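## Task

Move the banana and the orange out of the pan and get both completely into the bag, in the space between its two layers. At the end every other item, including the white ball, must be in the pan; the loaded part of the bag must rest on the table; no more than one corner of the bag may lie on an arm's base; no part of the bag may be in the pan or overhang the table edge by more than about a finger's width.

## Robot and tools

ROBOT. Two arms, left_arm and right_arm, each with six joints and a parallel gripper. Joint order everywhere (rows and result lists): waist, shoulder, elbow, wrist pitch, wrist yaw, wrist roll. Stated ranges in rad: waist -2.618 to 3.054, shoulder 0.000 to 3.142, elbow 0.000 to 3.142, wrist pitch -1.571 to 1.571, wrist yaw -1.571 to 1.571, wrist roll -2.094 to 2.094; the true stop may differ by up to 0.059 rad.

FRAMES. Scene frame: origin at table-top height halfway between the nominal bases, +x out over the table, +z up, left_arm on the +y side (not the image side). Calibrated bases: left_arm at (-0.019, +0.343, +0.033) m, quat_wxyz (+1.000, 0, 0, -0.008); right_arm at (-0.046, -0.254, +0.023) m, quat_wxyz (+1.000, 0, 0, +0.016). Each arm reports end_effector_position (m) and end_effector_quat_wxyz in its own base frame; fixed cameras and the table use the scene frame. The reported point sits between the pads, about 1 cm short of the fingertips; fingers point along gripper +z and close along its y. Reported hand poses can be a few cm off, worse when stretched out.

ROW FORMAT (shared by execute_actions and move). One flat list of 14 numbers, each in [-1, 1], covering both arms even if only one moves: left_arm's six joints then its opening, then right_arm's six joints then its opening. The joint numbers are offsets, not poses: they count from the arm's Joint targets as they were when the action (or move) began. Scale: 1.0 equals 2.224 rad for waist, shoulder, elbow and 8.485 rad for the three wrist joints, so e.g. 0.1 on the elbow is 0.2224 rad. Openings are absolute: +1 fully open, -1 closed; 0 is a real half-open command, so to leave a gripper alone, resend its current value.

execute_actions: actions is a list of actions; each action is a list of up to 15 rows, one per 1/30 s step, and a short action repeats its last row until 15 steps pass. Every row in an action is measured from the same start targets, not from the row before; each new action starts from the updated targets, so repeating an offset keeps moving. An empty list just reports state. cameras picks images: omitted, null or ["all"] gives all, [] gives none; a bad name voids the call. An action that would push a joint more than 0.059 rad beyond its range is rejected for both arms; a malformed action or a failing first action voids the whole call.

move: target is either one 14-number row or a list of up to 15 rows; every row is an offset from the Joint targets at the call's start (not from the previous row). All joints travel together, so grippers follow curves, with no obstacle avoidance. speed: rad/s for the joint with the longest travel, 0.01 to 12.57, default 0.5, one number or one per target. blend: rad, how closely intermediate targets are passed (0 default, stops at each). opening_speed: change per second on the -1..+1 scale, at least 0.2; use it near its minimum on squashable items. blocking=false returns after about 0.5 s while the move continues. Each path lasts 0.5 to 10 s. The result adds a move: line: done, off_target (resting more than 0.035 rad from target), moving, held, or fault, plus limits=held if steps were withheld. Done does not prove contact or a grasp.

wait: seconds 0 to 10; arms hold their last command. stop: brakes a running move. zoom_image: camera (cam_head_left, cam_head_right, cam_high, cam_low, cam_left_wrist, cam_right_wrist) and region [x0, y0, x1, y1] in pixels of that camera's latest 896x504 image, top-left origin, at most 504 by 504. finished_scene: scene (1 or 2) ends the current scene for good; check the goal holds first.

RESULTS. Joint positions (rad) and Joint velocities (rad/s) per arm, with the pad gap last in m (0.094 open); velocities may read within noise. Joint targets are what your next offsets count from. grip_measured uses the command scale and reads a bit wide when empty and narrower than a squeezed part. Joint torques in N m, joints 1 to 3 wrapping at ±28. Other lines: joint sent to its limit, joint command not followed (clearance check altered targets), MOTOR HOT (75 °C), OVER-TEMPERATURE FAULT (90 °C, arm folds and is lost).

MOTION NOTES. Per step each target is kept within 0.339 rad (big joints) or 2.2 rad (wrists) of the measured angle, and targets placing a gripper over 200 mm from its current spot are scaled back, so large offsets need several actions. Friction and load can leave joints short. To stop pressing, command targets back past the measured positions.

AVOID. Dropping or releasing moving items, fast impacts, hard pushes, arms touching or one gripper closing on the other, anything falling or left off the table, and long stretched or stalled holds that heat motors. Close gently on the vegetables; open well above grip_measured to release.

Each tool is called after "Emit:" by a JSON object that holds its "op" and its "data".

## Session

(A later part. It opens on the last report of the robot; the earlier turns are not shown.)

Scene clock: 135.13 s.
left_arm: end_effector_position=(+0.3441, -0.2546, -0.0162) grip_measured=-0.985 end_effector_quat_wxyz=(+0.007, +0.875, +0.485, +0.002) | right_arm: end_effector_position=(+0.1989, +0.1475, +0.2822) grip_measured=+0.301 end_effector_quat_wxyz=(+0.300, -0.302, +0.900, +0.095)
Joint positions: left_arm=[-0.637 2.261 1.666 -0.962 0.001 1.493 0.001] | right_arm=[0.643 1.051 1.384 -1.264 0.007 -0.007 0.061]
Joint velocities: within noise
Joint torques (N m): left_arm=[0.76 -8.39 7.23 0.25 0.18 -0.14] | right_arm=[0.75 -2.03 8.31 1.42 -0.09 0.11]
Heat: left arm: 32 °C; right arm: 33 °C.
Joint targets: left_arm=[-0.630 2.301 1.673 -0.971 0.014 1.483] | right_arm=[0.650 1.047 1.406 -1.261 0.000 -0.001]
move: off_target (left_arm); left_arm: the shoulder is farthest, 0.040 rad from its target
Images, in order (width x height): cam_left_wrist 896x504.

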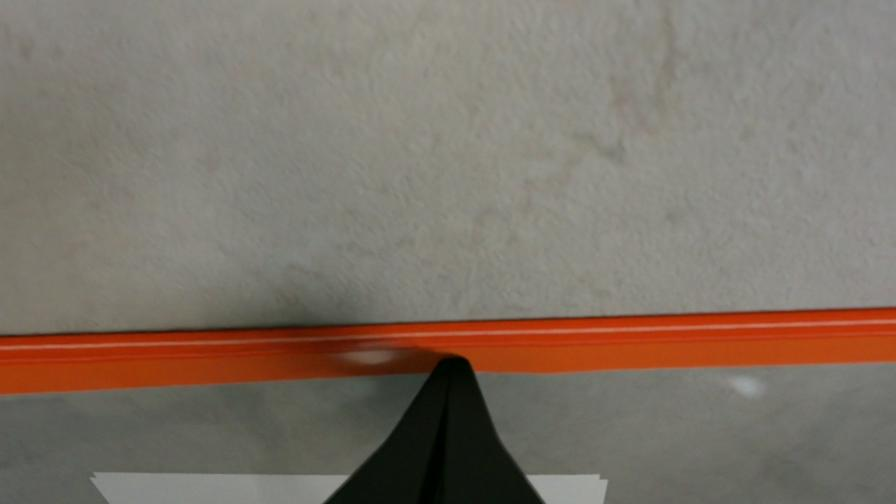

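Emit:
{"op": "move", "data": {"target": [[0,-0.0153,0.05,-0.0136,0,0,-1,0,0,0,0,0,0,0.3],[0,-0.0153,0.05,-0.0136,0,0,0.4,0,0,0,0,0,0,0.3],[0,0.0333,-0.0755,0.0167,0,0,0.4,0,0,0,0,0,0,0.3]], "speed": [0.4,0.2,0.2], "opening_speed": 1.0, "cameras": []}}

Emit:
{"op": "move", "data": {"target": [0,0,0,0,0,0,-0.8,0,0,0,0,0,0,0.3], "opening_speed": 0.5, "cameras": ["cam_left_wrist"]}}

Emit:
{"op": "zoom_image", "data": {"camera": "cam_left_wrist", "region": [350, 290, 560, 410]}}

Scene clock: 139.90 s.
left_arm: end_effector_position=(+0.3373, -0.2497, -0.0239) grip_measured=+0.399 end_effector_quat_wxyz=(+0.010, +0.875, +0.485, +0.003) | right_arm: end_effector_position=(+0.1989, +0.1475, +0.2822) grip_measured=+0.301 end_effector_quat_wxyz=(+0.300, -0.302, +0.900, +0.095)
Joint positions: left_arm=[-0.637 2.236 1.59 -0.905 0.002 1.493 0.066] | right_arm=[0.643 1.051 1.384 -1.264 0.007 -0.007 0.061]
Joint velocities: within noise
Joint torques (N m): left_arm=[0.76 -0.36 -1.77 1.25 0.18 -0.14] | right_arm=[0.75 -2.02 8.31 1.42 -0.09 0.11]
Heat: left arm: 34 °C; right arm: 33 °C.
Joint targets: left_arm=[-0.630 2.375 1.506 -0.829 0.014 1.482] | right_arm=[0.650 1.047 1.406 -1.261 0.000 -0.001]
move: off_target (left_arm); left_arm: the shoulder is farthest, 0.140 rad from its target
No camera images: "cameras" was empty.

Scene clock: 142.50 s.
left_arm: end_effector_position=(+0.3348, -0.2481, -0.0243) grip_measured=-0.796 end_effector_quat_wxyz=(+0.006, +0.875, +0.485, +0.001) | right_arm: end_effector_position=(+0.1989, +0.1475, +0.2822) grip_measured=+0.301 end_effector_quat_wxyz=(+0.300, -0.302, +0.900, +0.095)
Joint positions: left_arm=[-0.637 2.232 1.582 -0.909 0.003 1.493 0.01] | right_arm=[0.643 1.051 1.384 -1.264 0.007 -0.007 0.061]
Joint velocities: within noise
Joint torques (N m): left_arm=[0.7 -0.03 -0.99 1.27 0.17 -0.13] | right_arm=[0.75 -2 8.31 1.42 -0.09 0.12]
Heat: left arm: 33 °C; right arm: 33 °C.
Joint targets: left_arm=[-0.630 2.376 1.505 -0.829 0.014 1.482] | right_arm=[0.650 1.047 1.406 -1.261 0.000 -0.001]
move: off_target (left_arm); left_arm: the shoulder is farthest, 0.143 rad from its target
Images, in order (width x height): cam_left_wrist 896x504.

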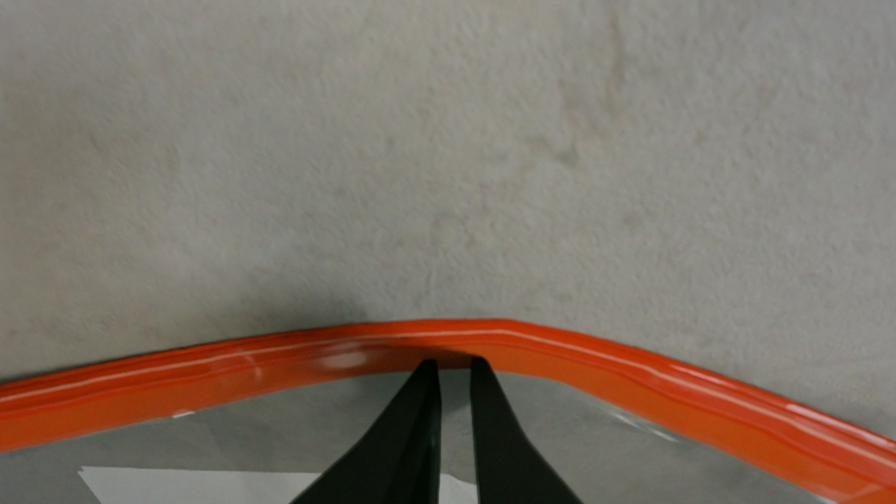

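Scaled by 2.400 from the camera's 896x504 image, which has a finer 1280x720 frame.

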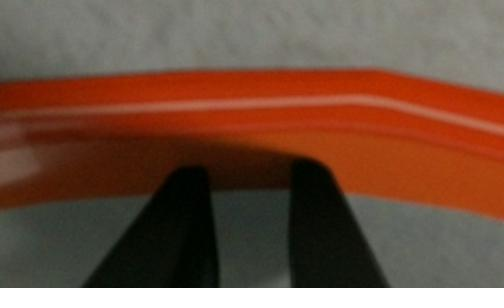

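Emit:
{"op": "move", "data": {"target": [[0,-0.049,0.1255,-0.0303,0,0,-1,0,0,0,0,0,0,0.3],[0,-0.0866,0.0625,-0.0237,0,0,-1,0,0,0,0,0,0,0.3],[0,-0.0866,0.0625,-0.0237,0,0,0.1,0,0,0,0,0,0,0.3],[0,-0.0285,-0.0562,0.0073,0,0,0.1,0,0,0,0,0,0,0.3]], "speed": [0.4,0.3,0.2,0.2], "opening_speed": 2, "cameras": ["cam_left_wrist"]}}

Emit:
{"op": "move", "data": {"target": [0,0,0,0,0,0,-0.7,0,0,0,0,0,0,0.3], "opening_speed": 0.5, "cameras": ["cam_left_wrist"]}}

Scene clock: 147.83 s.
left_arm: end_effector_position=(+0.3198, -0.2370, -0.0245) grip_measured=+0.099 end_effector_quat_wxyz=(+0.007, +0.875, +0.485, +0.002) | right_arm: end_effector_position=(+0.1989, +0.1475, +0.2822) grip_measured=+0.301 end_effector_quat_wxyz=(+0.300, -0.302, +0.900, +0.095)
Joint positions: left_arm=[-0.637 2.165 1.469 -0.86 0.003 1.493 0.052] | right_arm=[0.643 1.051 1.384 -1.264 0.007 -0.007 0.061]
Joint velocities: within noise
Joint torques (N m): left_arm=[0.75 0.81 -2.29 1.43 0.16 -0.13] | right_arm=[0.76 -2.02 8.32 1.42 -0.09 0.11]
Heat: left arm: 34 °C; right arm: 33 °C.
Joint targets: left_arm=[-0.630 2.312 1.381 -0.768 0.014 1.483] | right_arm=[0.650 1.047 1.406 -1.261 0.000 -0.001]
move: off_target (left_arm); left_arm: the shoulder is farthest, 0.148 rad from its target
Images, in order (width x height): cam_left_wrist 896x504.

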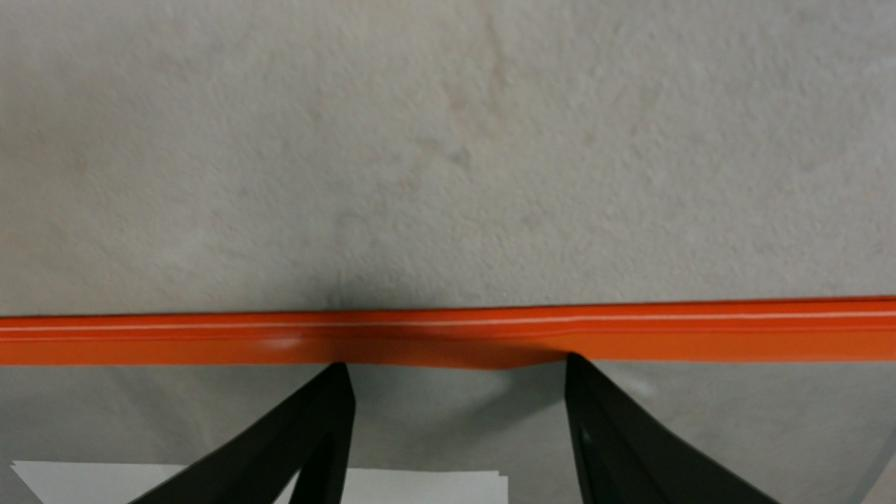

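Scene clock: 149.63 s.
left_arm: end_effector_position=(+0.3182, -0.2359, -0.0245) grip_measured=-0.696 end_effector_quat_wxyz=(+0.006, +0.875, +0.485, +0.001) | right_arm: end_effector_position=(+0.1989, +0.1475, +0.2822) grip_measured=+0.301 end_effector_quat_wxyz=(+0.300, -0.302, +0.900, +0.095)
Joint positions: left_arm=[-0.637 2.162 1.464 -0.862 0.003 1.493 0.014] | right_arm=[0.643 1.051 1.384 -1.264 0.007 -0.007 0.061]
Joint velocities: within noise
Joint torques (N m): left_arm=[0.75 1.16 -1.77 1.44 0.17 -0.13] | right_arm=[0.76 -2.02 8.31 1.43 -0.09 0.11]
Heat: left arm: 33 °C; right arm: 33 °C.
Joint targets: left_arm=[-0.630 2.312 1.381 -0.768 0.014 1.483] | right_arm=[0.650 1.047 1.406 -1.261 0.000 -0.001]
move: off_target (left_arm); left_arm: the shoulder is farthest, 0.150 rad from its target
Images, in order (width x height): cam_left_wrist 896x504.

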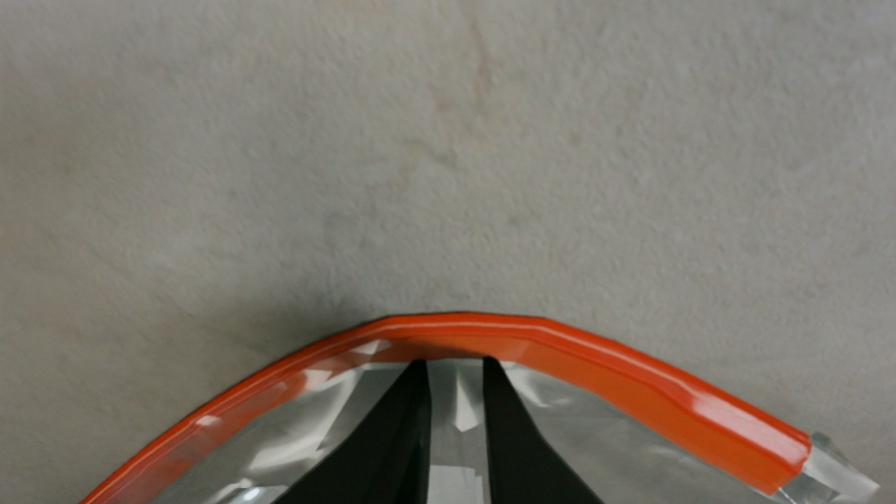

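Emit:
{"op": "move", "data": {"target": [0,0,0,0,0,0,-1,0,0,0,0,0,0,0.3], "opening_speed": 0.5, "cameras": ["cam_left_wrist"]}}

Emit:
{"op": "move", "data": {"target": [0,-0.0285,0.08,-0.02,0,0,-1,0,0,0,0,0,0,0.3], "speed": 0.15, "cameras": ["cam_left_wrist"]}}

Scene clock: 150.70 s.
left_arm: end_effector_position=(+0.3198, -0.2371, -0.0243) grip_measured=-0.985 end_effector_quat_wxyz=(+0.010, +0.875, +0.485, +0.003) | right_arm: end_effector_position=(+0.1989, +0.1475, +0.2822) grip_measured=+0.301 end_effector_quat_wxyz=(+0.300, -0.302, +0.900, +0.095)
Joint positions: left_arm=[-0.637 2.161 1.464 -0.854 0.003 1.493 0.001] | right_arm=[0.643 1.051 1.384 -1.264 0.007 -0.007 0.061]
Joint velocities: within noise
Joint torques (N m): left_arm=[0.72 1.13 -1.77 1.37 0.17 -0.13] | right_arm=[0.76 -2.02 8.31 1.42 -0.09 0.11]
Heat: left arm: 33 °C; right arm: 33 °C.
Joint targets: left_arm=[-0.630 2.312 1.381 -0.767 0.014 1.483] | right_arm=[0.650 1.047 1.406 -1.261 0.000 -0.001]
move: off_target (left_arm); left_arm: the shoulder is farthest, 0.151 rad from its target
Images, in order (width x height): cam_left_wrist 896x504.

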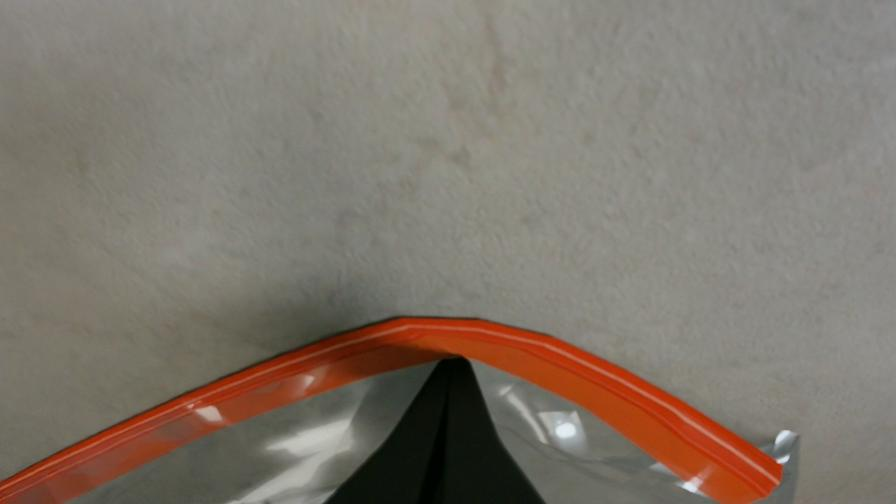

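Scene clock: 152.20 s.
left_arm: end_effector_position=(+0.3230, -0.2394, -0.0170) grip_measured=-0.985 end_effector_quat_wxyz=(-0.009, +0.874, +0.485, -0.006) | right_arm: end_effector_position=(+0.1989, +0.1475, +0.2822) grip_measured=+0.301 end_effector_quat_wxyz=(+0.300, -0.302, +0.900, +0.095)
Joint positions: left_arm=[-0.637 2.198 1.557 -0.951 0.003 1.493 0.001] | right_arm=[0.643 1.051 1.384 -1.264 0.007 -0.007 0.061]
Joint velocities: left_arm=[within noise] | right_arm=[-0.046 -0.017 0.002 0.037 -0.066 0.022 -0.001]
Joint torques (N m): left_arm=[0.72 -7.04 6.49 0.41 0.16 -0.12] | right_arm=[0.75 -2.04 8.32 1.42 -0.09 0.12]
Heat: left arm: 33 °C; right arm: 33 °C.
Joint targets: left_arm=[-0.630 2.249 1.558 -0.937 0.014 1.483] | right_arm=[0.650 1.047 1.406 -1.261 0.000 -0.001]
move: off_target (left_arm); left_arm: the shoulder is farthest, 0.050 rad from its target
Images, in order (width x height): cam_left_wrist 896x504.

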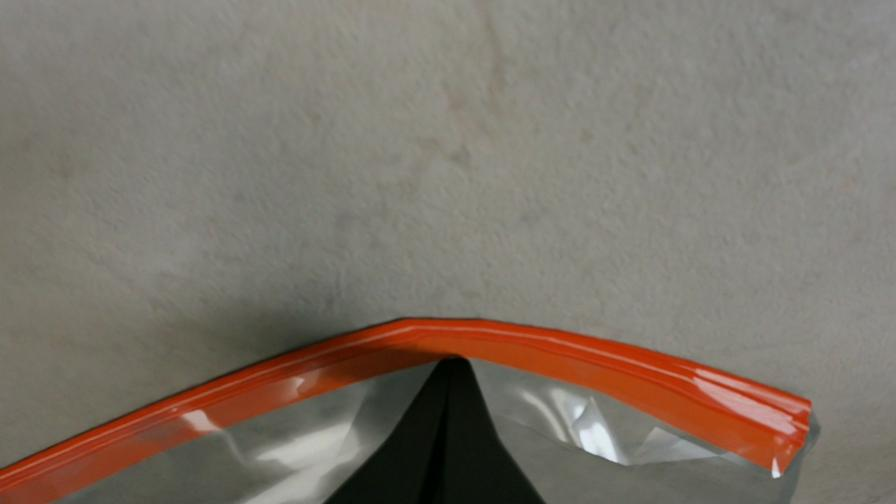

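Emit:
{"op": "move", "data": {"target": [0,-0.02,0.06,-0.016,0,0,-1,0,0,0,0,0,0,0.3], "speed": 0.15, "cameras": ["cam_left_wrist","cam_right_wrist"]}}

Scene clock: 153.83 s.
left_arm: end_effector_position=(+0.3311, -0.2454, +0.0054) grip_measured=-0.985 end_effector_quat_wxyz=(-0.012, +0.874, +0.485, -0.007) | right_arm: end_effector_position=(+0.1989, +0.1475, +0.2822) grip_measured=+0.301 end_effector_quat_wxyz=(+0.300, -0.302, +0.900, +0.095)
Joint positions: left_arm=[-0.637 2.211 1.674 -1.061 0.003 1.493 0.001] | right_arm=[0.643 1.051 1.384 -1.264 0.007 -0.007 0.061]
Joint velocities: within noise
Joint torques (N m): left_arm=[0.72 -11.85 8.42 0.1 0.17 -0.13] | right_arm=[0.73 -2.02 8.31 1.43 -0.09 0.12]
Heat: left arm: 33 °C; right arm: 33 °C.
Joint targets: left_arm=[-0.630 2.204 1.692 -1.073 0.014 1.483] | right_arm=[0.650 1.047 1.406 -1.261 0.000 -0.001]
move: done
Images, in order (width x height): cam_left_wrist 896x504, cam_right_wrist 896x504.

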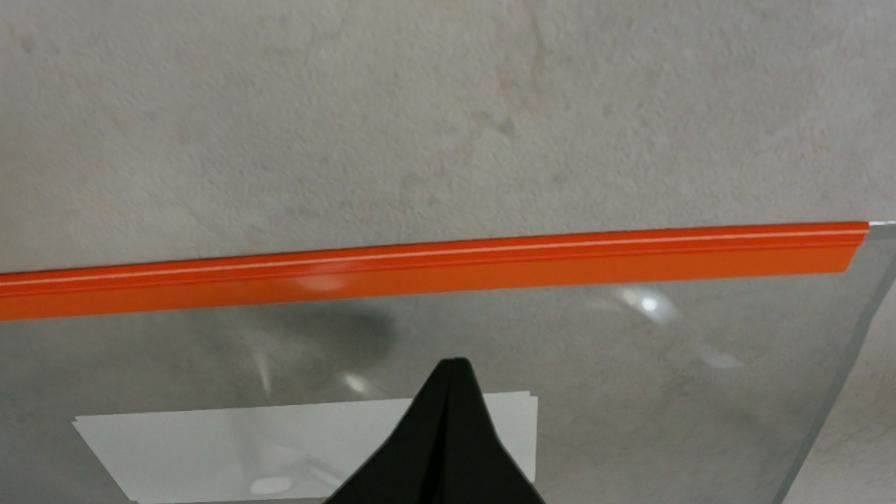

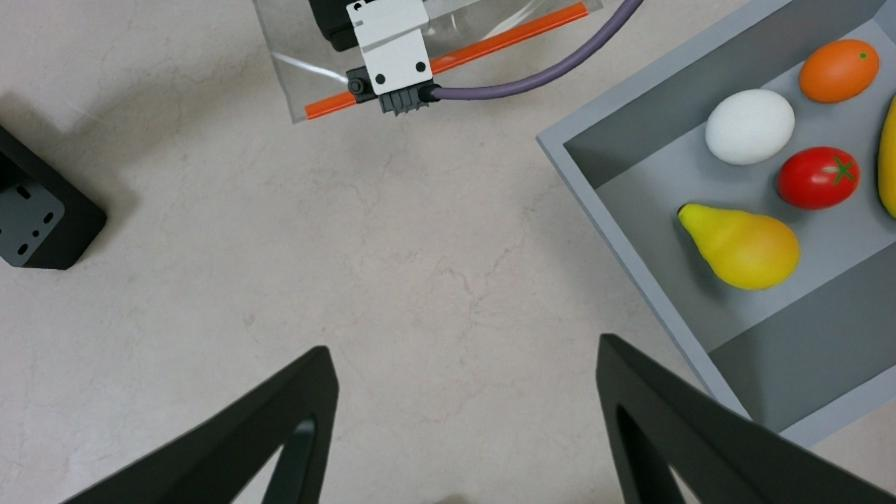

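Emit:
{"op": "move", "data": {"target": [[0.0135,0,0,0,0,0,0.2,0,0,0,0,0,0,0.3],[0.0135,0.0486,-0.1398,0.0359,0,0,0.2,0,0,0,0,0,0,0.3]], "speed": [0.2,0.2], "opening_speed": 2, "cameras": []}}

Emit:
{"op": "move", "data": {"target": [0,0,0,0,0,0,-0.7,0,0,0,0,0,0,0.3], "opening_speed": 0.5, "cameras": ["cam_left_wrist"]}}

Emit:
{"op": "move", "data": {"target": [0,0,0,0,0,0,-1,0,0,0,0,0,0,0.3], "opening_speed": 0.5, "cameras": ["cam_left_wrist"]}}

Emit:
{"op": "move", "data": {"target": [0,-0.0486,0.1398,-0.0359,0,0,-1,0,0,0,0,0,0,0.3], "speed": 0.2, "cameras": ["cam_left_wrist"]}}

Scene clock: 169.13 s.
left_arm: end_effector_position=(+0.3282, -0.2270, -0.0246) grip_measured=+0.199 end_effector_quat_wxyz=(+0.009, +0.866, +0.499, +0.002) | right_arm: end_effector_position=(+0.1989, +0.1475, +0.2822) grip_measured=+0.301 end_effector_quat_wxyz=(+0.300, -0.302, +0.900, +0.095)
Joint positions: left_arm=[-0.604 2.166 1.472 -0.859 0.003 1.492 0.056] | right_arm=[0.643 1.051 1.384 -1.264 0.007 -0.007 0.061]
Joint velocities: within noise
Joint torques (N m): left_arm=[0.53 0.72 -2.51 1.4 0.17 -0.13] | right_arm=[0.75 -2.02 8.32 1.42 -0.09 0.11]
Heat: left arm: 37 °C; right arm: 33 °C.
Joint targets: left_arm=[-0.600 2.312 1.381 -0.768 0.014 1.483] | right_arm=[0.650 1.047 1.406 -1.261 0.000 -0.001]
move: off_target (left_arm); left_arm: the shoulder is farthest, 0.146 rad from its target
No camera images: "cameras" was empty.

Scene clock: 171.13 s.
left_arm: end_effector_position=(+0.3270, -0.2262, -0.0245) grip_measured=-0.696 end_effector_quat_wxyz=(+0.008, +0.866, +0.499, +0.002) | right_arm: end_effector_position=(+0.1989, +0.1475, +0.2822) grip_measured=+0.301 end_effector_quat_wxyz=(+0.300, -0.302, +0.900, +0.095)
Joint positions: left_arm=[-0.604 2.162 1.465 -0.857 0.003 1.492 0.014] | right_arm=[0.643 1.051 1.384 -1.264 0.007 -0.007 0.061]
Joint velocities: within noise
Joint torques (N m): left_arm=[0.53 1.07 -1.78 1.38 0.17 -0.13] | right_arm=[0.77 -2.02 8.31 1.42 -0.09 0.11]
Heat: left arm: 37 °C; right arm: 33 °C.
Joint targets: left_arm=[-0.600 2.312 1.381 -0.768 0.014 1.483] | right_arm=[0.650 1.047 1.406 -1.261 0.000 -0.001]
move: off_target (left_arm); left_arm: the shoulder is farthest, 0.150 rad from its target
Images, in order (width x height): cam_left_wrist 896x504.

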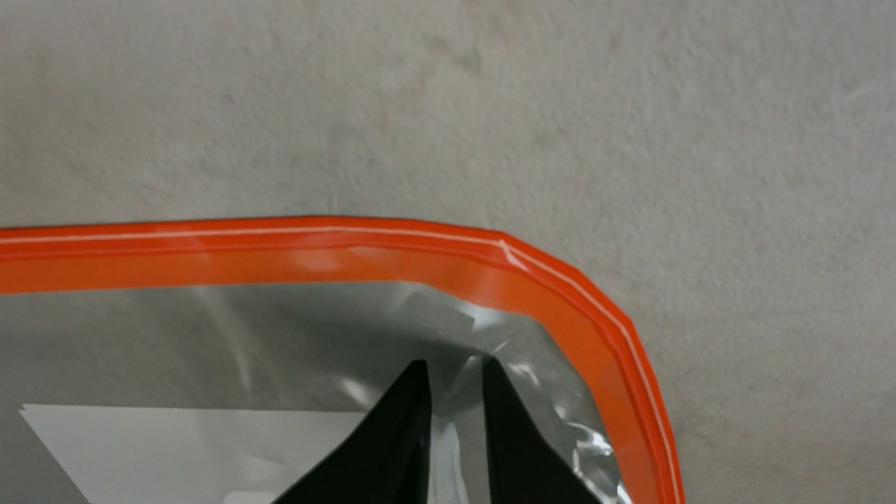

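Scene clock: 171.93 s.
left_arm: end_effector_position=(+0.3294, -0.2278, -0.0243) grip_measured=-0.981 end_effector_quat_wxyz=(+0.014, +0.866, +0.499, +0.005) | right_arm: end_effector_position=(+0.1989, +0.1475, +0.2822) grip_measured=+0.301 end_effector_quat_wxyz=(+0.300, -0.302, +0.900, +0.095)
Joint positions: left_arm=[-0.604 2.162 1.465 -0.845 0.003 1.492 0.001] | right_arm=[0.643 1.051 1.384 -1.264 0.007 -0.007 0.061]
Joint velocities: within noise
Joint torques (N m): left_arm=[0.49 1.07 -1.76 1.28 0.17 -0.13] | right_arm=[0.73 -2 8.31 1.42 -0.09 0.11]
Heat: left arm: 36 °C; right arm: 33 °C.
Joint targets: left_arm=[-0.600 2.312 1.381 -0.769 0.014 1.483] | right_arm=[0.650 1.047 1.406 -1.261 0.000 -0.001]
move: off_target (left_arm); left_arm: the shoulder is farthest, 0.150 rad from its target
Images, in order (width x height): cam_left_wrist 896x504.

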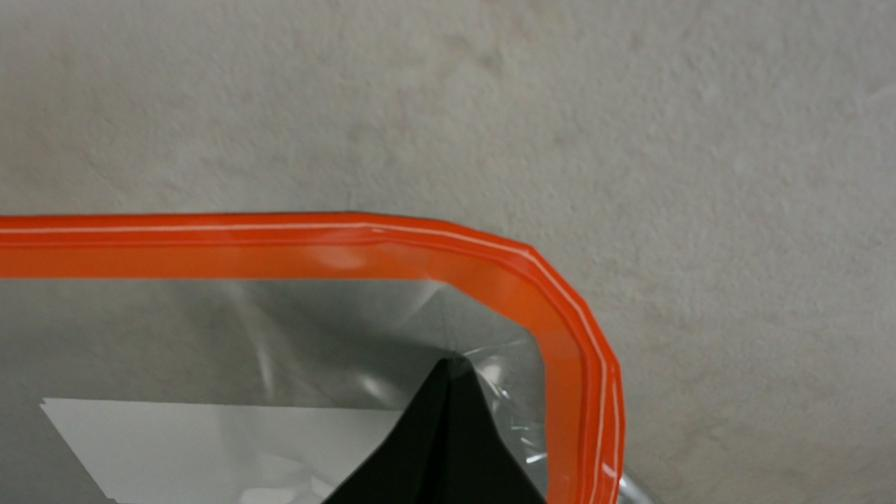

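Scene clock: 174.10 s.
left_arm: end_effector_position=(+0.3393, -0.2347, +0.0059) grip_measured=-0.982 end_effector_quat_wxyz=(-0.011, +0.866, +0.499, -0.007) | right_arm: end_effector_position=(+0.1989, +0.1475, +0.2822) grip_measured=+0.301 end_effector_quat_wxyz=(+0.300, -0.302, +0.900, +0.095)
Joint positions: left_arm=[-0.604 2.21 1.674 -1.06 0.003 1.492 0.001] | right_arm=[0.643 1.051 1.384 -1.264 0.007 -0.007 0.061]
Joint velocities: within noise
Joint torques (N m): left_arm=[0.51 -11.69 8.35 0.09 0.17 -0.12] | right_arm=[0.76 -2 8.32 1.42 -0.09 0.11]
Heat: left arm: 36 °C; right arm: 33 °C.
Joint targets: left_arm=[-0.600 2.204 1.692 -1.073 0.014 1.483] | right_arm=[0.650 1.047 1.406 -1.261 0.000 -0.001]
move: done
Images, in order (width x height): cam_left_wrist 896x504.

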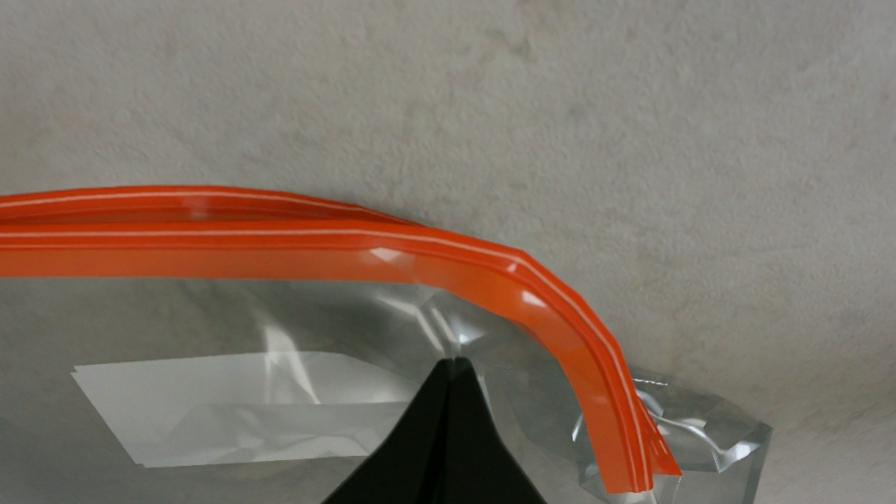

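Emit:
{"op": "move", "data": {"target": [0,-0.0196,0.1181,-0.0344,0,0,-1,0,0,0,0,0,0,0.3], "speed": 0.15, "cameras": ["cam_head_left","cam_left_wrist","cam_right_wrist"]}}

Scene clock: 176.97 s.
left_arm: end_effector_position=(+0.3425, -0.2368, +0.0772) grip_measured=-0.982 end_effector_quat_wxyz=(-0.018, +0.866, +0.499, -0.010) | right_arm: end_effector_position=(+0.1989, +0.1475, +0.2822) grip_measured=+0.301 end_effector_quat_wxyz=(+0.300, -0.302, +0.900, +0.095)
Joint positions: left_arm=[-0.604 2.195 1.935 -1.352 0.003 1.492 0.001] | right_arm=[0.643 1.051 1.384 -1.264 0.007 -0.007 0.061]
Joint velocities: within noise
Joint torques (N m): left_arm=[0.53 -14.05 8.75 0.08 0.16 -0.12] | right_arm=[0.73 -2.02 8.31 1.42 -0.08 0.11]
Heat: left arm: 37 °C; right arm: 33 °C.
Joint targets: left_arm=[-0.600 2.161 1.955 -1.365 0.014 1.483] | right_arm=[0.650 1.047 1.406 -1.261 0.000 -0.001]
move: done
Images, in order (width x height): cam_head_left 896x504, cam_left_wrist 896x504, cam_right_wrist 896x504.

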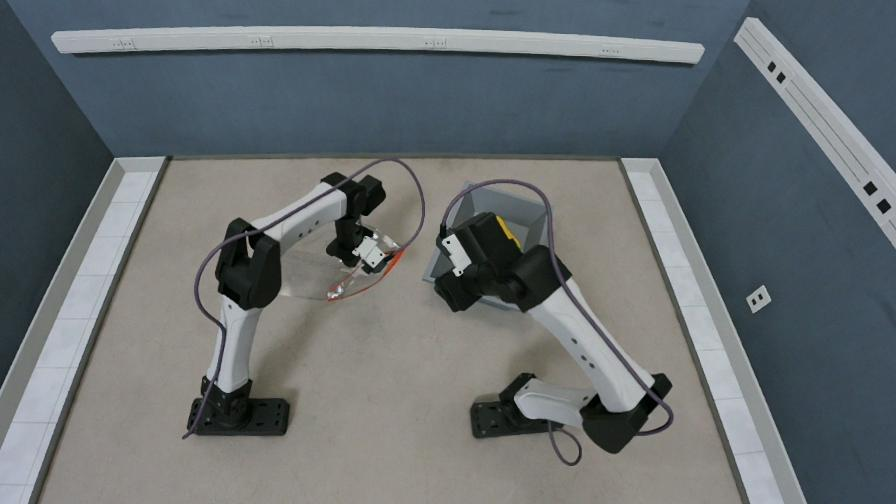

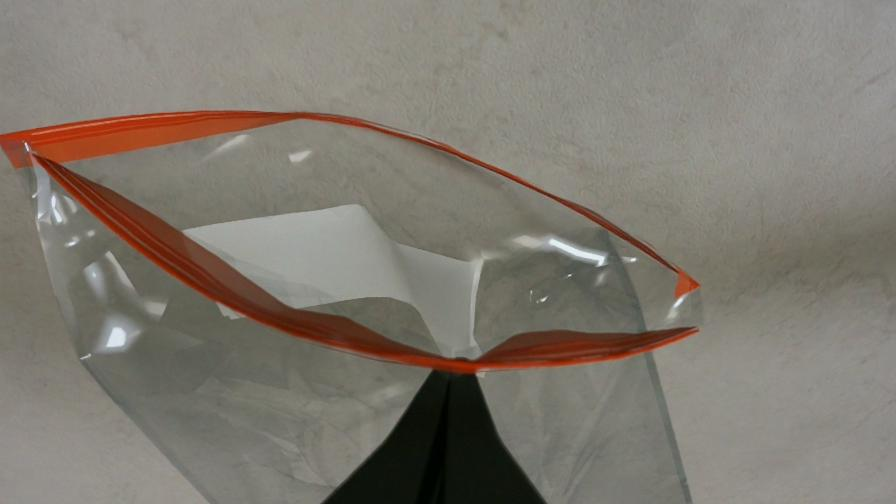

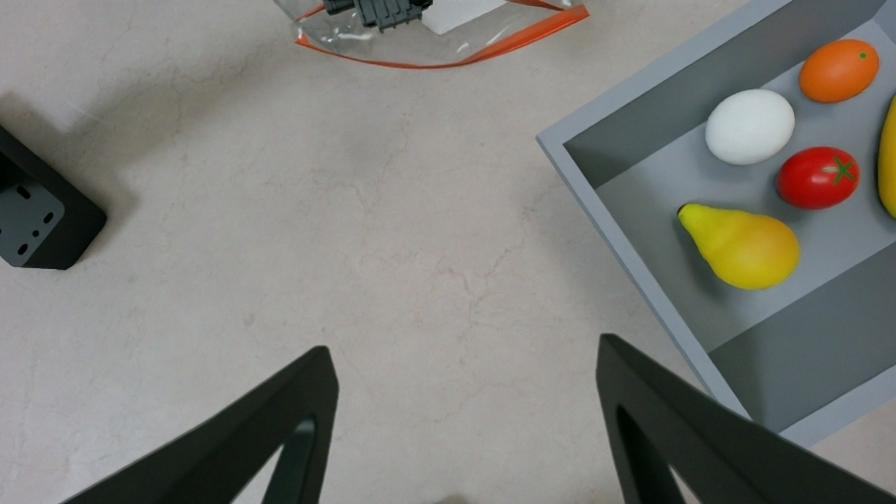

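Emit:
{"op": "move", "data": {"target": [0.1277,-0.031,-0.1129,0.0214,0.0808,0.0315,-1,-0.2923,0,0,0,0,0,0.6], "speed": 0.3, "cameras": ["cam_head_left","cam_left_wrist","cam_right_wrist"]}}

Emit:
{"op": "zoom_image", "data": {"camera": "cam_head_left", "region": [240, 160, 560, 340]}}

Scene clock: 180.77 s.
left_arm: end_effector_position=(+0.3462, -0.2285, +0.0864) grip_measured=-0.982 end_effector_quat_wxyz=(+0.204, +0.804, +0.492, -0.265) | right_arm: end_effector_position=(+0.2476, +0.0008, +0.2822) grip_measured=+0.599 end_effector_quat_wxyz=(+0.315, -0.006, +0.949, -0.003)
Joint positions: left_arm=[-0.319 2.129 1.714 -1.193 0.682 1.738 0.001] | right_arm=[0.007 1.051 1.384 -1.264 0.006 -0.007 0.075]
Joint velocities: within noise
Joint torques (N m): left_arm=[0.49 -13.65 5.75 0.32 0.55 0.07] | right_arm=[-0.68 -1.99 8.32 1.42 -0.08 0.11]
Heat: left arm: 39 °C; right arm: 33 °C.
Joint targets: left_arm=[-0.316 2.092 1.704 -1.183 0.700 1.750] | right_arm=[0.000 1.047 1.406 -1.261 0.000 -0.001]
move: off_target (left_arm); left_arm: the shoulder is farthest, 0.037 rad from its target
Images, in order (width x height): cam_head_left 896x504, cam_left_wrist 896x504, cam_right_wrist 896x504.

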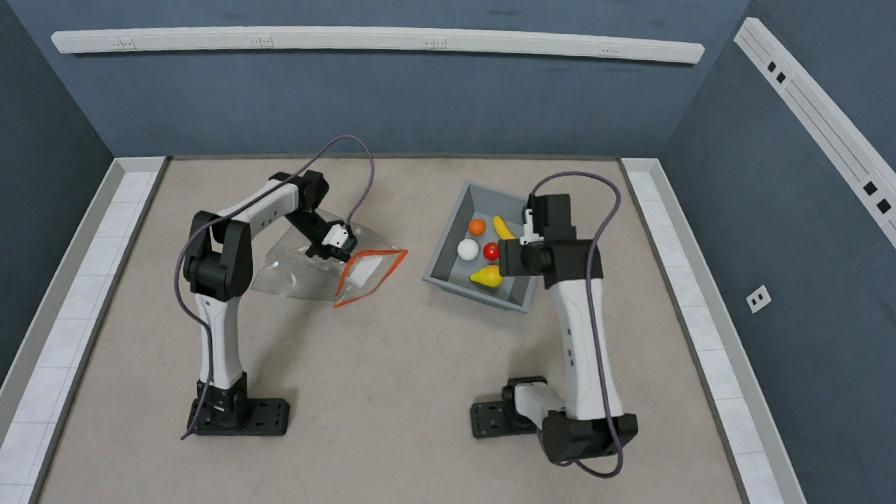

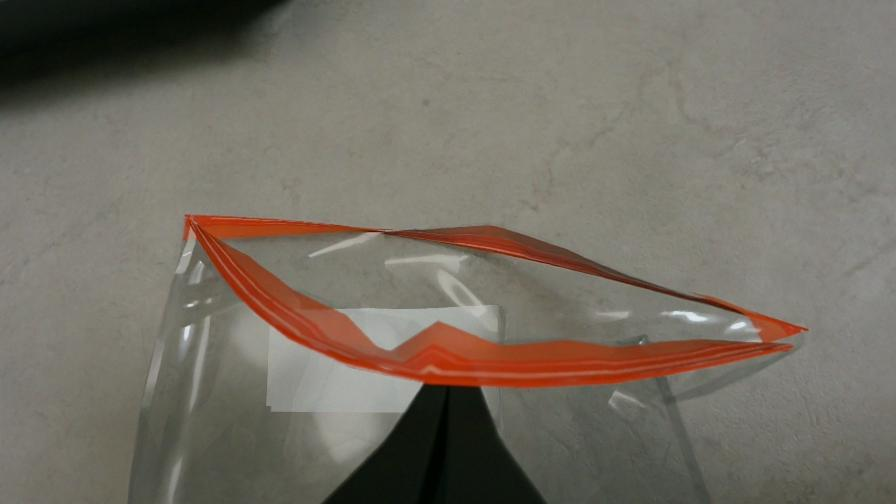

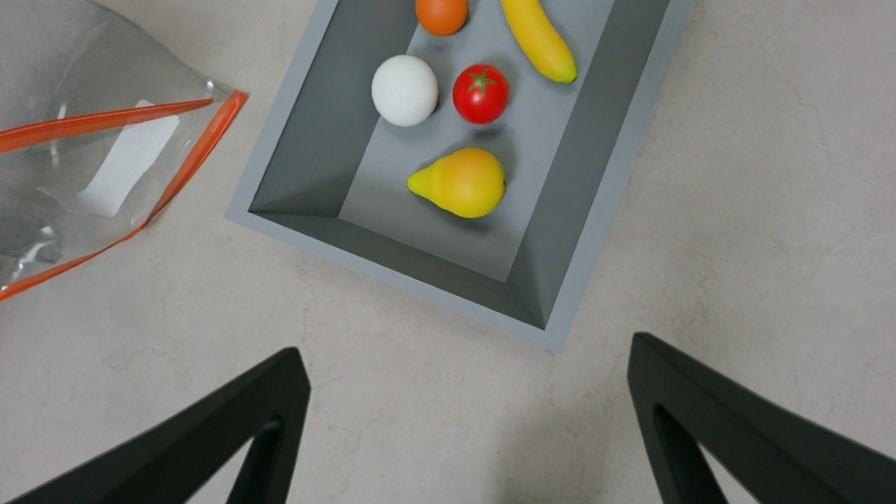

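Scaled by 1.575 from the camera's 896x504 image, which has a finer 1280x720 frame.

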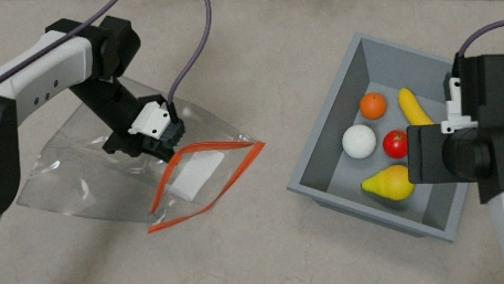

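Emit:
{"op": "move", "data": {"target": [0,0,0,0,0,0,-1,-0.0674,0,0,0.0354,0,0,0.6], "speed": 0.5, "cameras": ["cam_right_wrist"]}}

Scene clock: 183.53 s.
left_arm: end_effector_position=(+0.3463, -0.2287, +0.0865) grip_measured=-0.982 end_effector_quat_wxyz=(+0.205, +0.804, +0.491, -0.265) | right_arm: end_effector_position=(+0.2935, -0.0432, +0.3308) grip_measured=+0.599 end_effector_quat_wxyz=(+0.443, +0.062, +0.893, -0.036)
Joint positions: left_arm=[-0.319 2.129 1.714 -1.193 0.683 1.739 0.001] | right_arm=[-0.143 1.051 1.384 -0.982 0.006 -0.007 0.075]
Joint velocities: within noise
Joint torques (N m): left_arm=[0.44 -13.63 5.72 0.32 0.59 0.05] | right_arm=[-0.65 -2.29 8.64 1.91 -0.08 0.11]
Heat: left arm: 40 °C; right arm: 33 °C.
Joint targets: left_arm=[-0.316 2.092 1.704 -1.183 0.699 1.750] | right_arm=[-0.150 1.047 1.406 -0.961 0.000 -0.001]
move: off_target (left_arm); left_arm: the shoulder is farthest, 0.037 rad from its target
Images, in order (width x height): cam_right_wrist 896x504.

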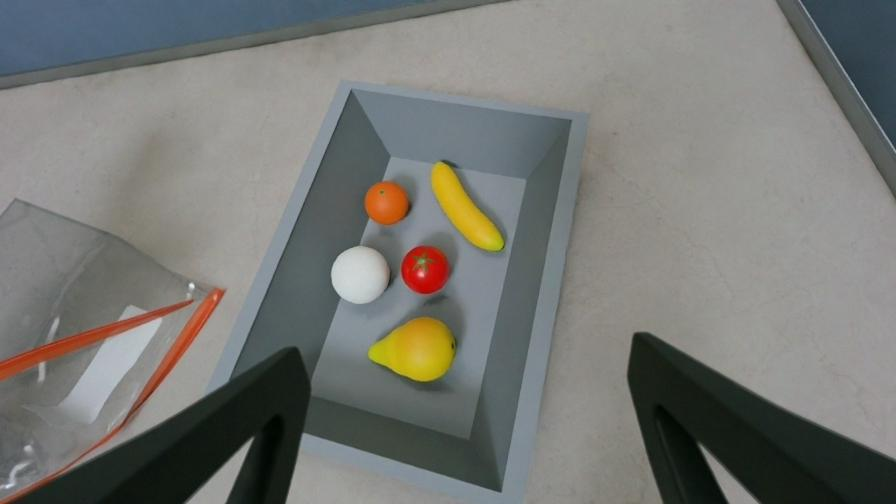

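Emit:
{"op": "move", "data": {"target": [0,0,0,0,0,0,-1,-0.0283,0.4016,0.0619,0.0421,0,-0.0874,0.3], "speed": 0.6, "cameras": ["cam_right_wrist"]}}

Scene clock: 186.83 s.
left_arm: end_effector_position=(+0.3463, -0.2287, +0.0865) grip_measured=-0.982 end_effector_quat_wxyz=(+0.205, +0.804, +0.491, -0.265) | right_arm: end_effector_position=(+0.4760, -0.1006, +0.1011) grip_measured=+0.301 end_effector_quat_wxyz=(+0.230, -0.251, +0.932, -0.120)
Joint positions: left_arm=[-0.319 2.129 1.714 -1.193 0.683 1.739 0.001] | right_arm=[-0.206 1.939 1.515 -0.621 0.006 -0.735 0.061]
Joint velocities: within noise
Joint torques (N m): left_arm=[0.46 -13.67 5.71 0.31 0.57 0.05] | right_arm=[-0.61 -9.89 9.57 1.37 -0.11 0.08]
Heat: left arm: 42 °C; right arm: 34 °C.
Joint targets: left_arm=[-0.316 2.092 1.704 -1.183 0.700 1.750] | right_arm=[-0.213 1.940 1.544 -0.604 0.000 -0.742]
move: off_target (left_arm); left_arm: the shoulder is farthest, 0.037 rad from its target
Images, in order (width x height): cam_right_wrist 896x504.

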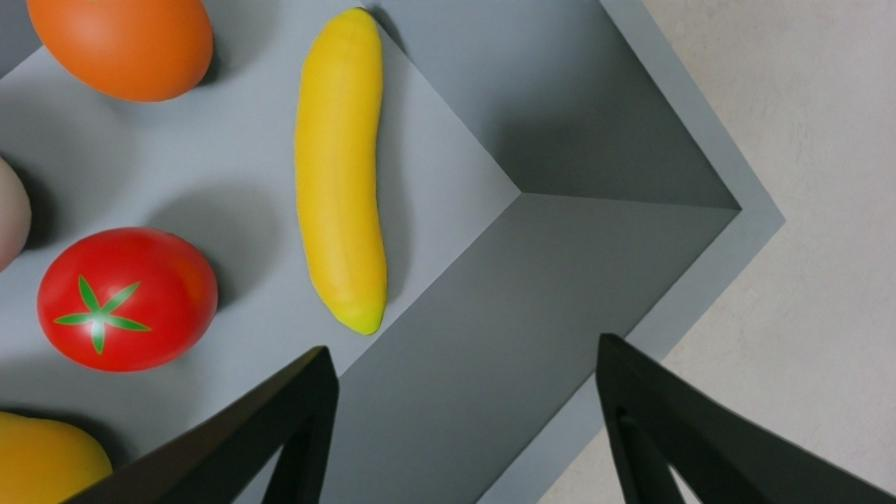

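Emit:
{"op": "move", "data": {"target": [[0,0,0,0,0,0,-1,0.0198,0.01,-0.005,0.008,0,-0.0068,0.2],[0,0,0,0,0,0,-1,0.0198,0.0667,-0.0754,0.0372,0,-0.0068,0.2]], "speed": 0.3, "cameras": ["cam_right_wrist","cam_head_right"]}}

Scene clock: 189.70 s.
left_arm: end_effector_position=(+0.3463, -0.2287, +0.0865) grip_measured=-0.982 end_effector_quat_wxyz=(+0.205, +0.804, +0.491, -0.265) | right_arm: end_effector_position=(+0.4980, -0.0866, +0.0240) grip_measured=+0.201 end_effector_quat_wxyz=(+0.245, -0.294, +0.915, -0.131)
Joint positions: left_arm=[-0.319 2.129 1.714 -1.193 0.683 1.739 0.001] | right_arm=[-0.17 2.078 1.377 -0.306 0.005 -0.793 0.056]
Joint velocities: within noise
Joint torques (N m): left_arm=[0.47 -13.67 5.74 0.32 0.58 0.05] | right_arm=[0.16 -9.76 6.39 1.42 -0.11 0.01]
Heat: left arm: 44 °C; right arm: 33 °C.
Joint targets: left_arm=[-0.316 2.092 1.704 -1.183 0.700 1.750] | right_arm=[-0.169 2.088 1.376 -0.288 0.000 -0.800]
move: off_target (left_arm); left_arm: the shoulder is farthest, 0.037 rad from its target
Images, in order (width x height): cam_head_right 896x504, cam_right_wrist 896x504.

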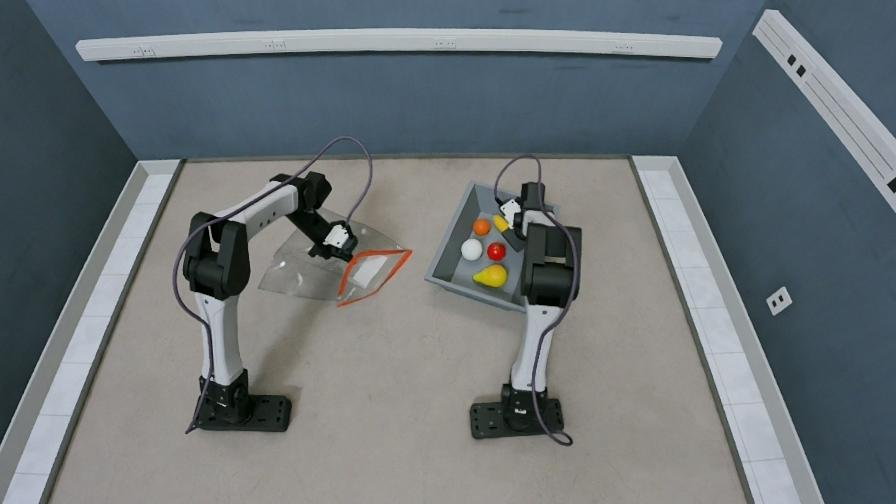

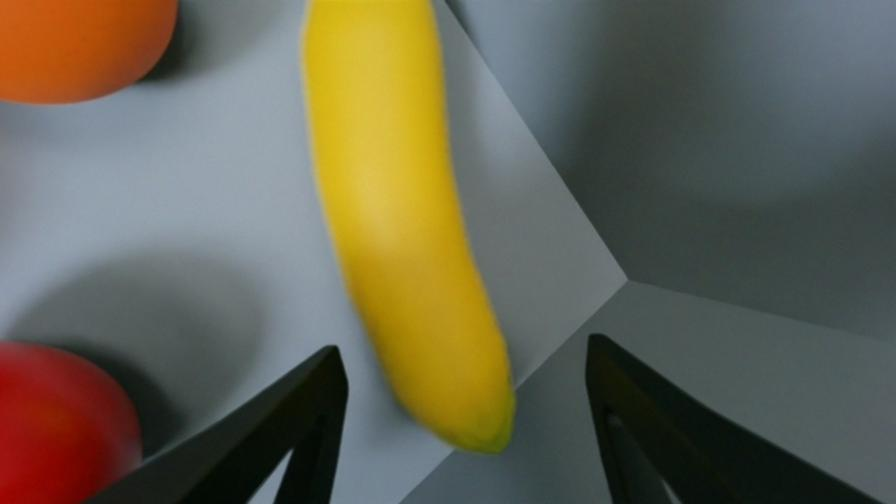

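Emit:
{"op": "move", "data": {"target": [0,0,0,0,0,0,-1,0.0094,0.0217,0.0031,0.0049,0,0,0.2], "speed": 0.15, "cameras": ["cam_right_wrist"]}}

Scene clock: 190.87 s.
left_arm: end_effector_position=(+0.3463, -0.2287, +0.0865) grip_measured=-0.982 end_effector_quat_wxyz=(+0.205, +0.804, +0.491, -0.265) | right_arm: end_effector_position=(+0.5039, -0.0797, +0.0089) grip_measured=+0.201 end_effector_quat_wxyz=(+0.246, -0.301, +0.912, -0.129)
Joint positions: left_arm=[-0.319 2.129 1.714 -1.193 0.683 1.739 0.001] | right_arm=[-0.155 2.121 1.377 -0.264 0.005 -0.793 0.056]
Joint velocities: within noise
Joint torques (N m): left_arm=[0.49 -13.67 5.71 0.31 0.57 0.05] | right_arm=[0.8 -9.47 6.93 1.42 -0.11 0]
Heat: left arm: 44 °C; right arm: 33 °C.
Joint targets: left_arm=[-0.316 2.092 1.704 -1.183 0.700 1.750] | right_arm=[-0.148 2.137 1.383 -0.247 0.000 -0.800]
move: off_target (left_arm); left_arm: the shoulder is farthest, 0.037 rad from its target
Images, in order (width x height): cam_right_wrist 896x504.

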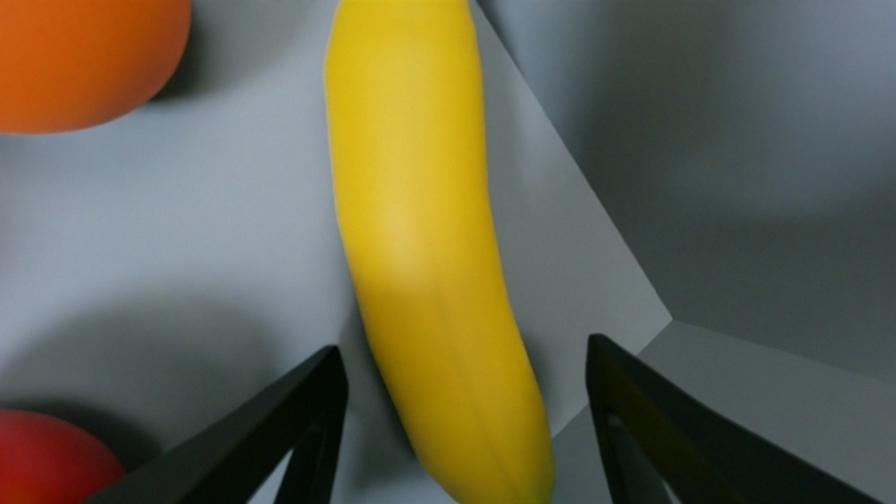

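Emit:
{"op": "move", "data": {"target": [0,0,0,0,0,0,-1,0,0,0,0,0,0,-0.4], "opening_speed": 0.3, "cameras": ["cam_right_wrist"]}}

Scene clock: 194.33 s.
left_arm: end_effector_position=(+0.3463, -0.2287, +0.0865) grip_measured=-0.982 end_effector_quat_wxyz=(+0.205, +0.804, +0.491, -0.265) | right_arm: end_effector_position=(+0.5043, -0.0798, +0.0092) grip_measured=-0.392 end_effector_quat_wxyz=(+0.247, -0.301, +0.912, -0.130)
Joint positions: left_arm=[-0.319 2.129 1.714 -1.193 0.683 1.739 0.001] | right_arm=[-0.155 2.121 1.377 -0.262 0.005 -0.794 0.029]
Joint velocities: within noise
Joint torques (N m): left_arm=[0.47 -13.67 5.71 0.32 0.58 0.06] | right_arm=[0.75 -9.47 6.93 1.43 -0.11 0]
Heat: left arm: 46 °C; right arm: 33 °C.
Joint targets: left_arm=[-0.316 2.092 1.704 -1.183 0.699 1.750] | right_arm=[-0.148 2.137 1.383 -0.246 0.000 -0.800]
move: off_target (left_arm); left_arm: the shoulder is farthest, 0.037 rad from its target
Images, in order (width x height): cam_right_wrist 896x504.

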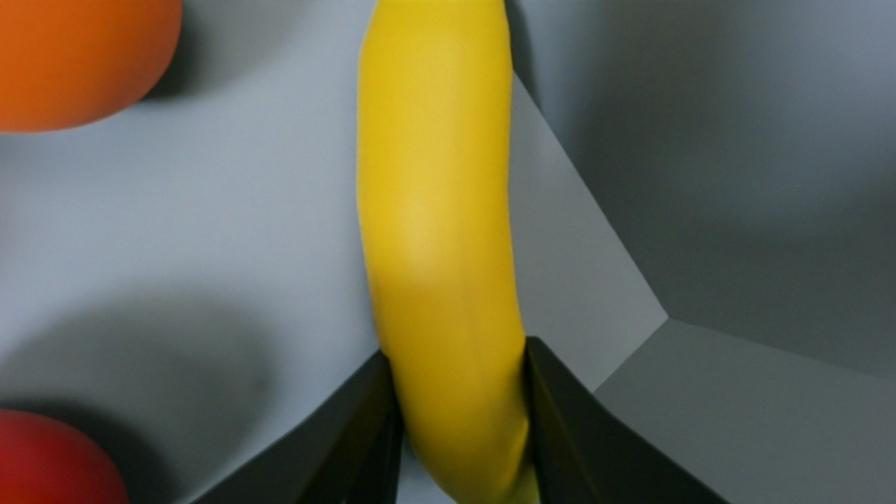

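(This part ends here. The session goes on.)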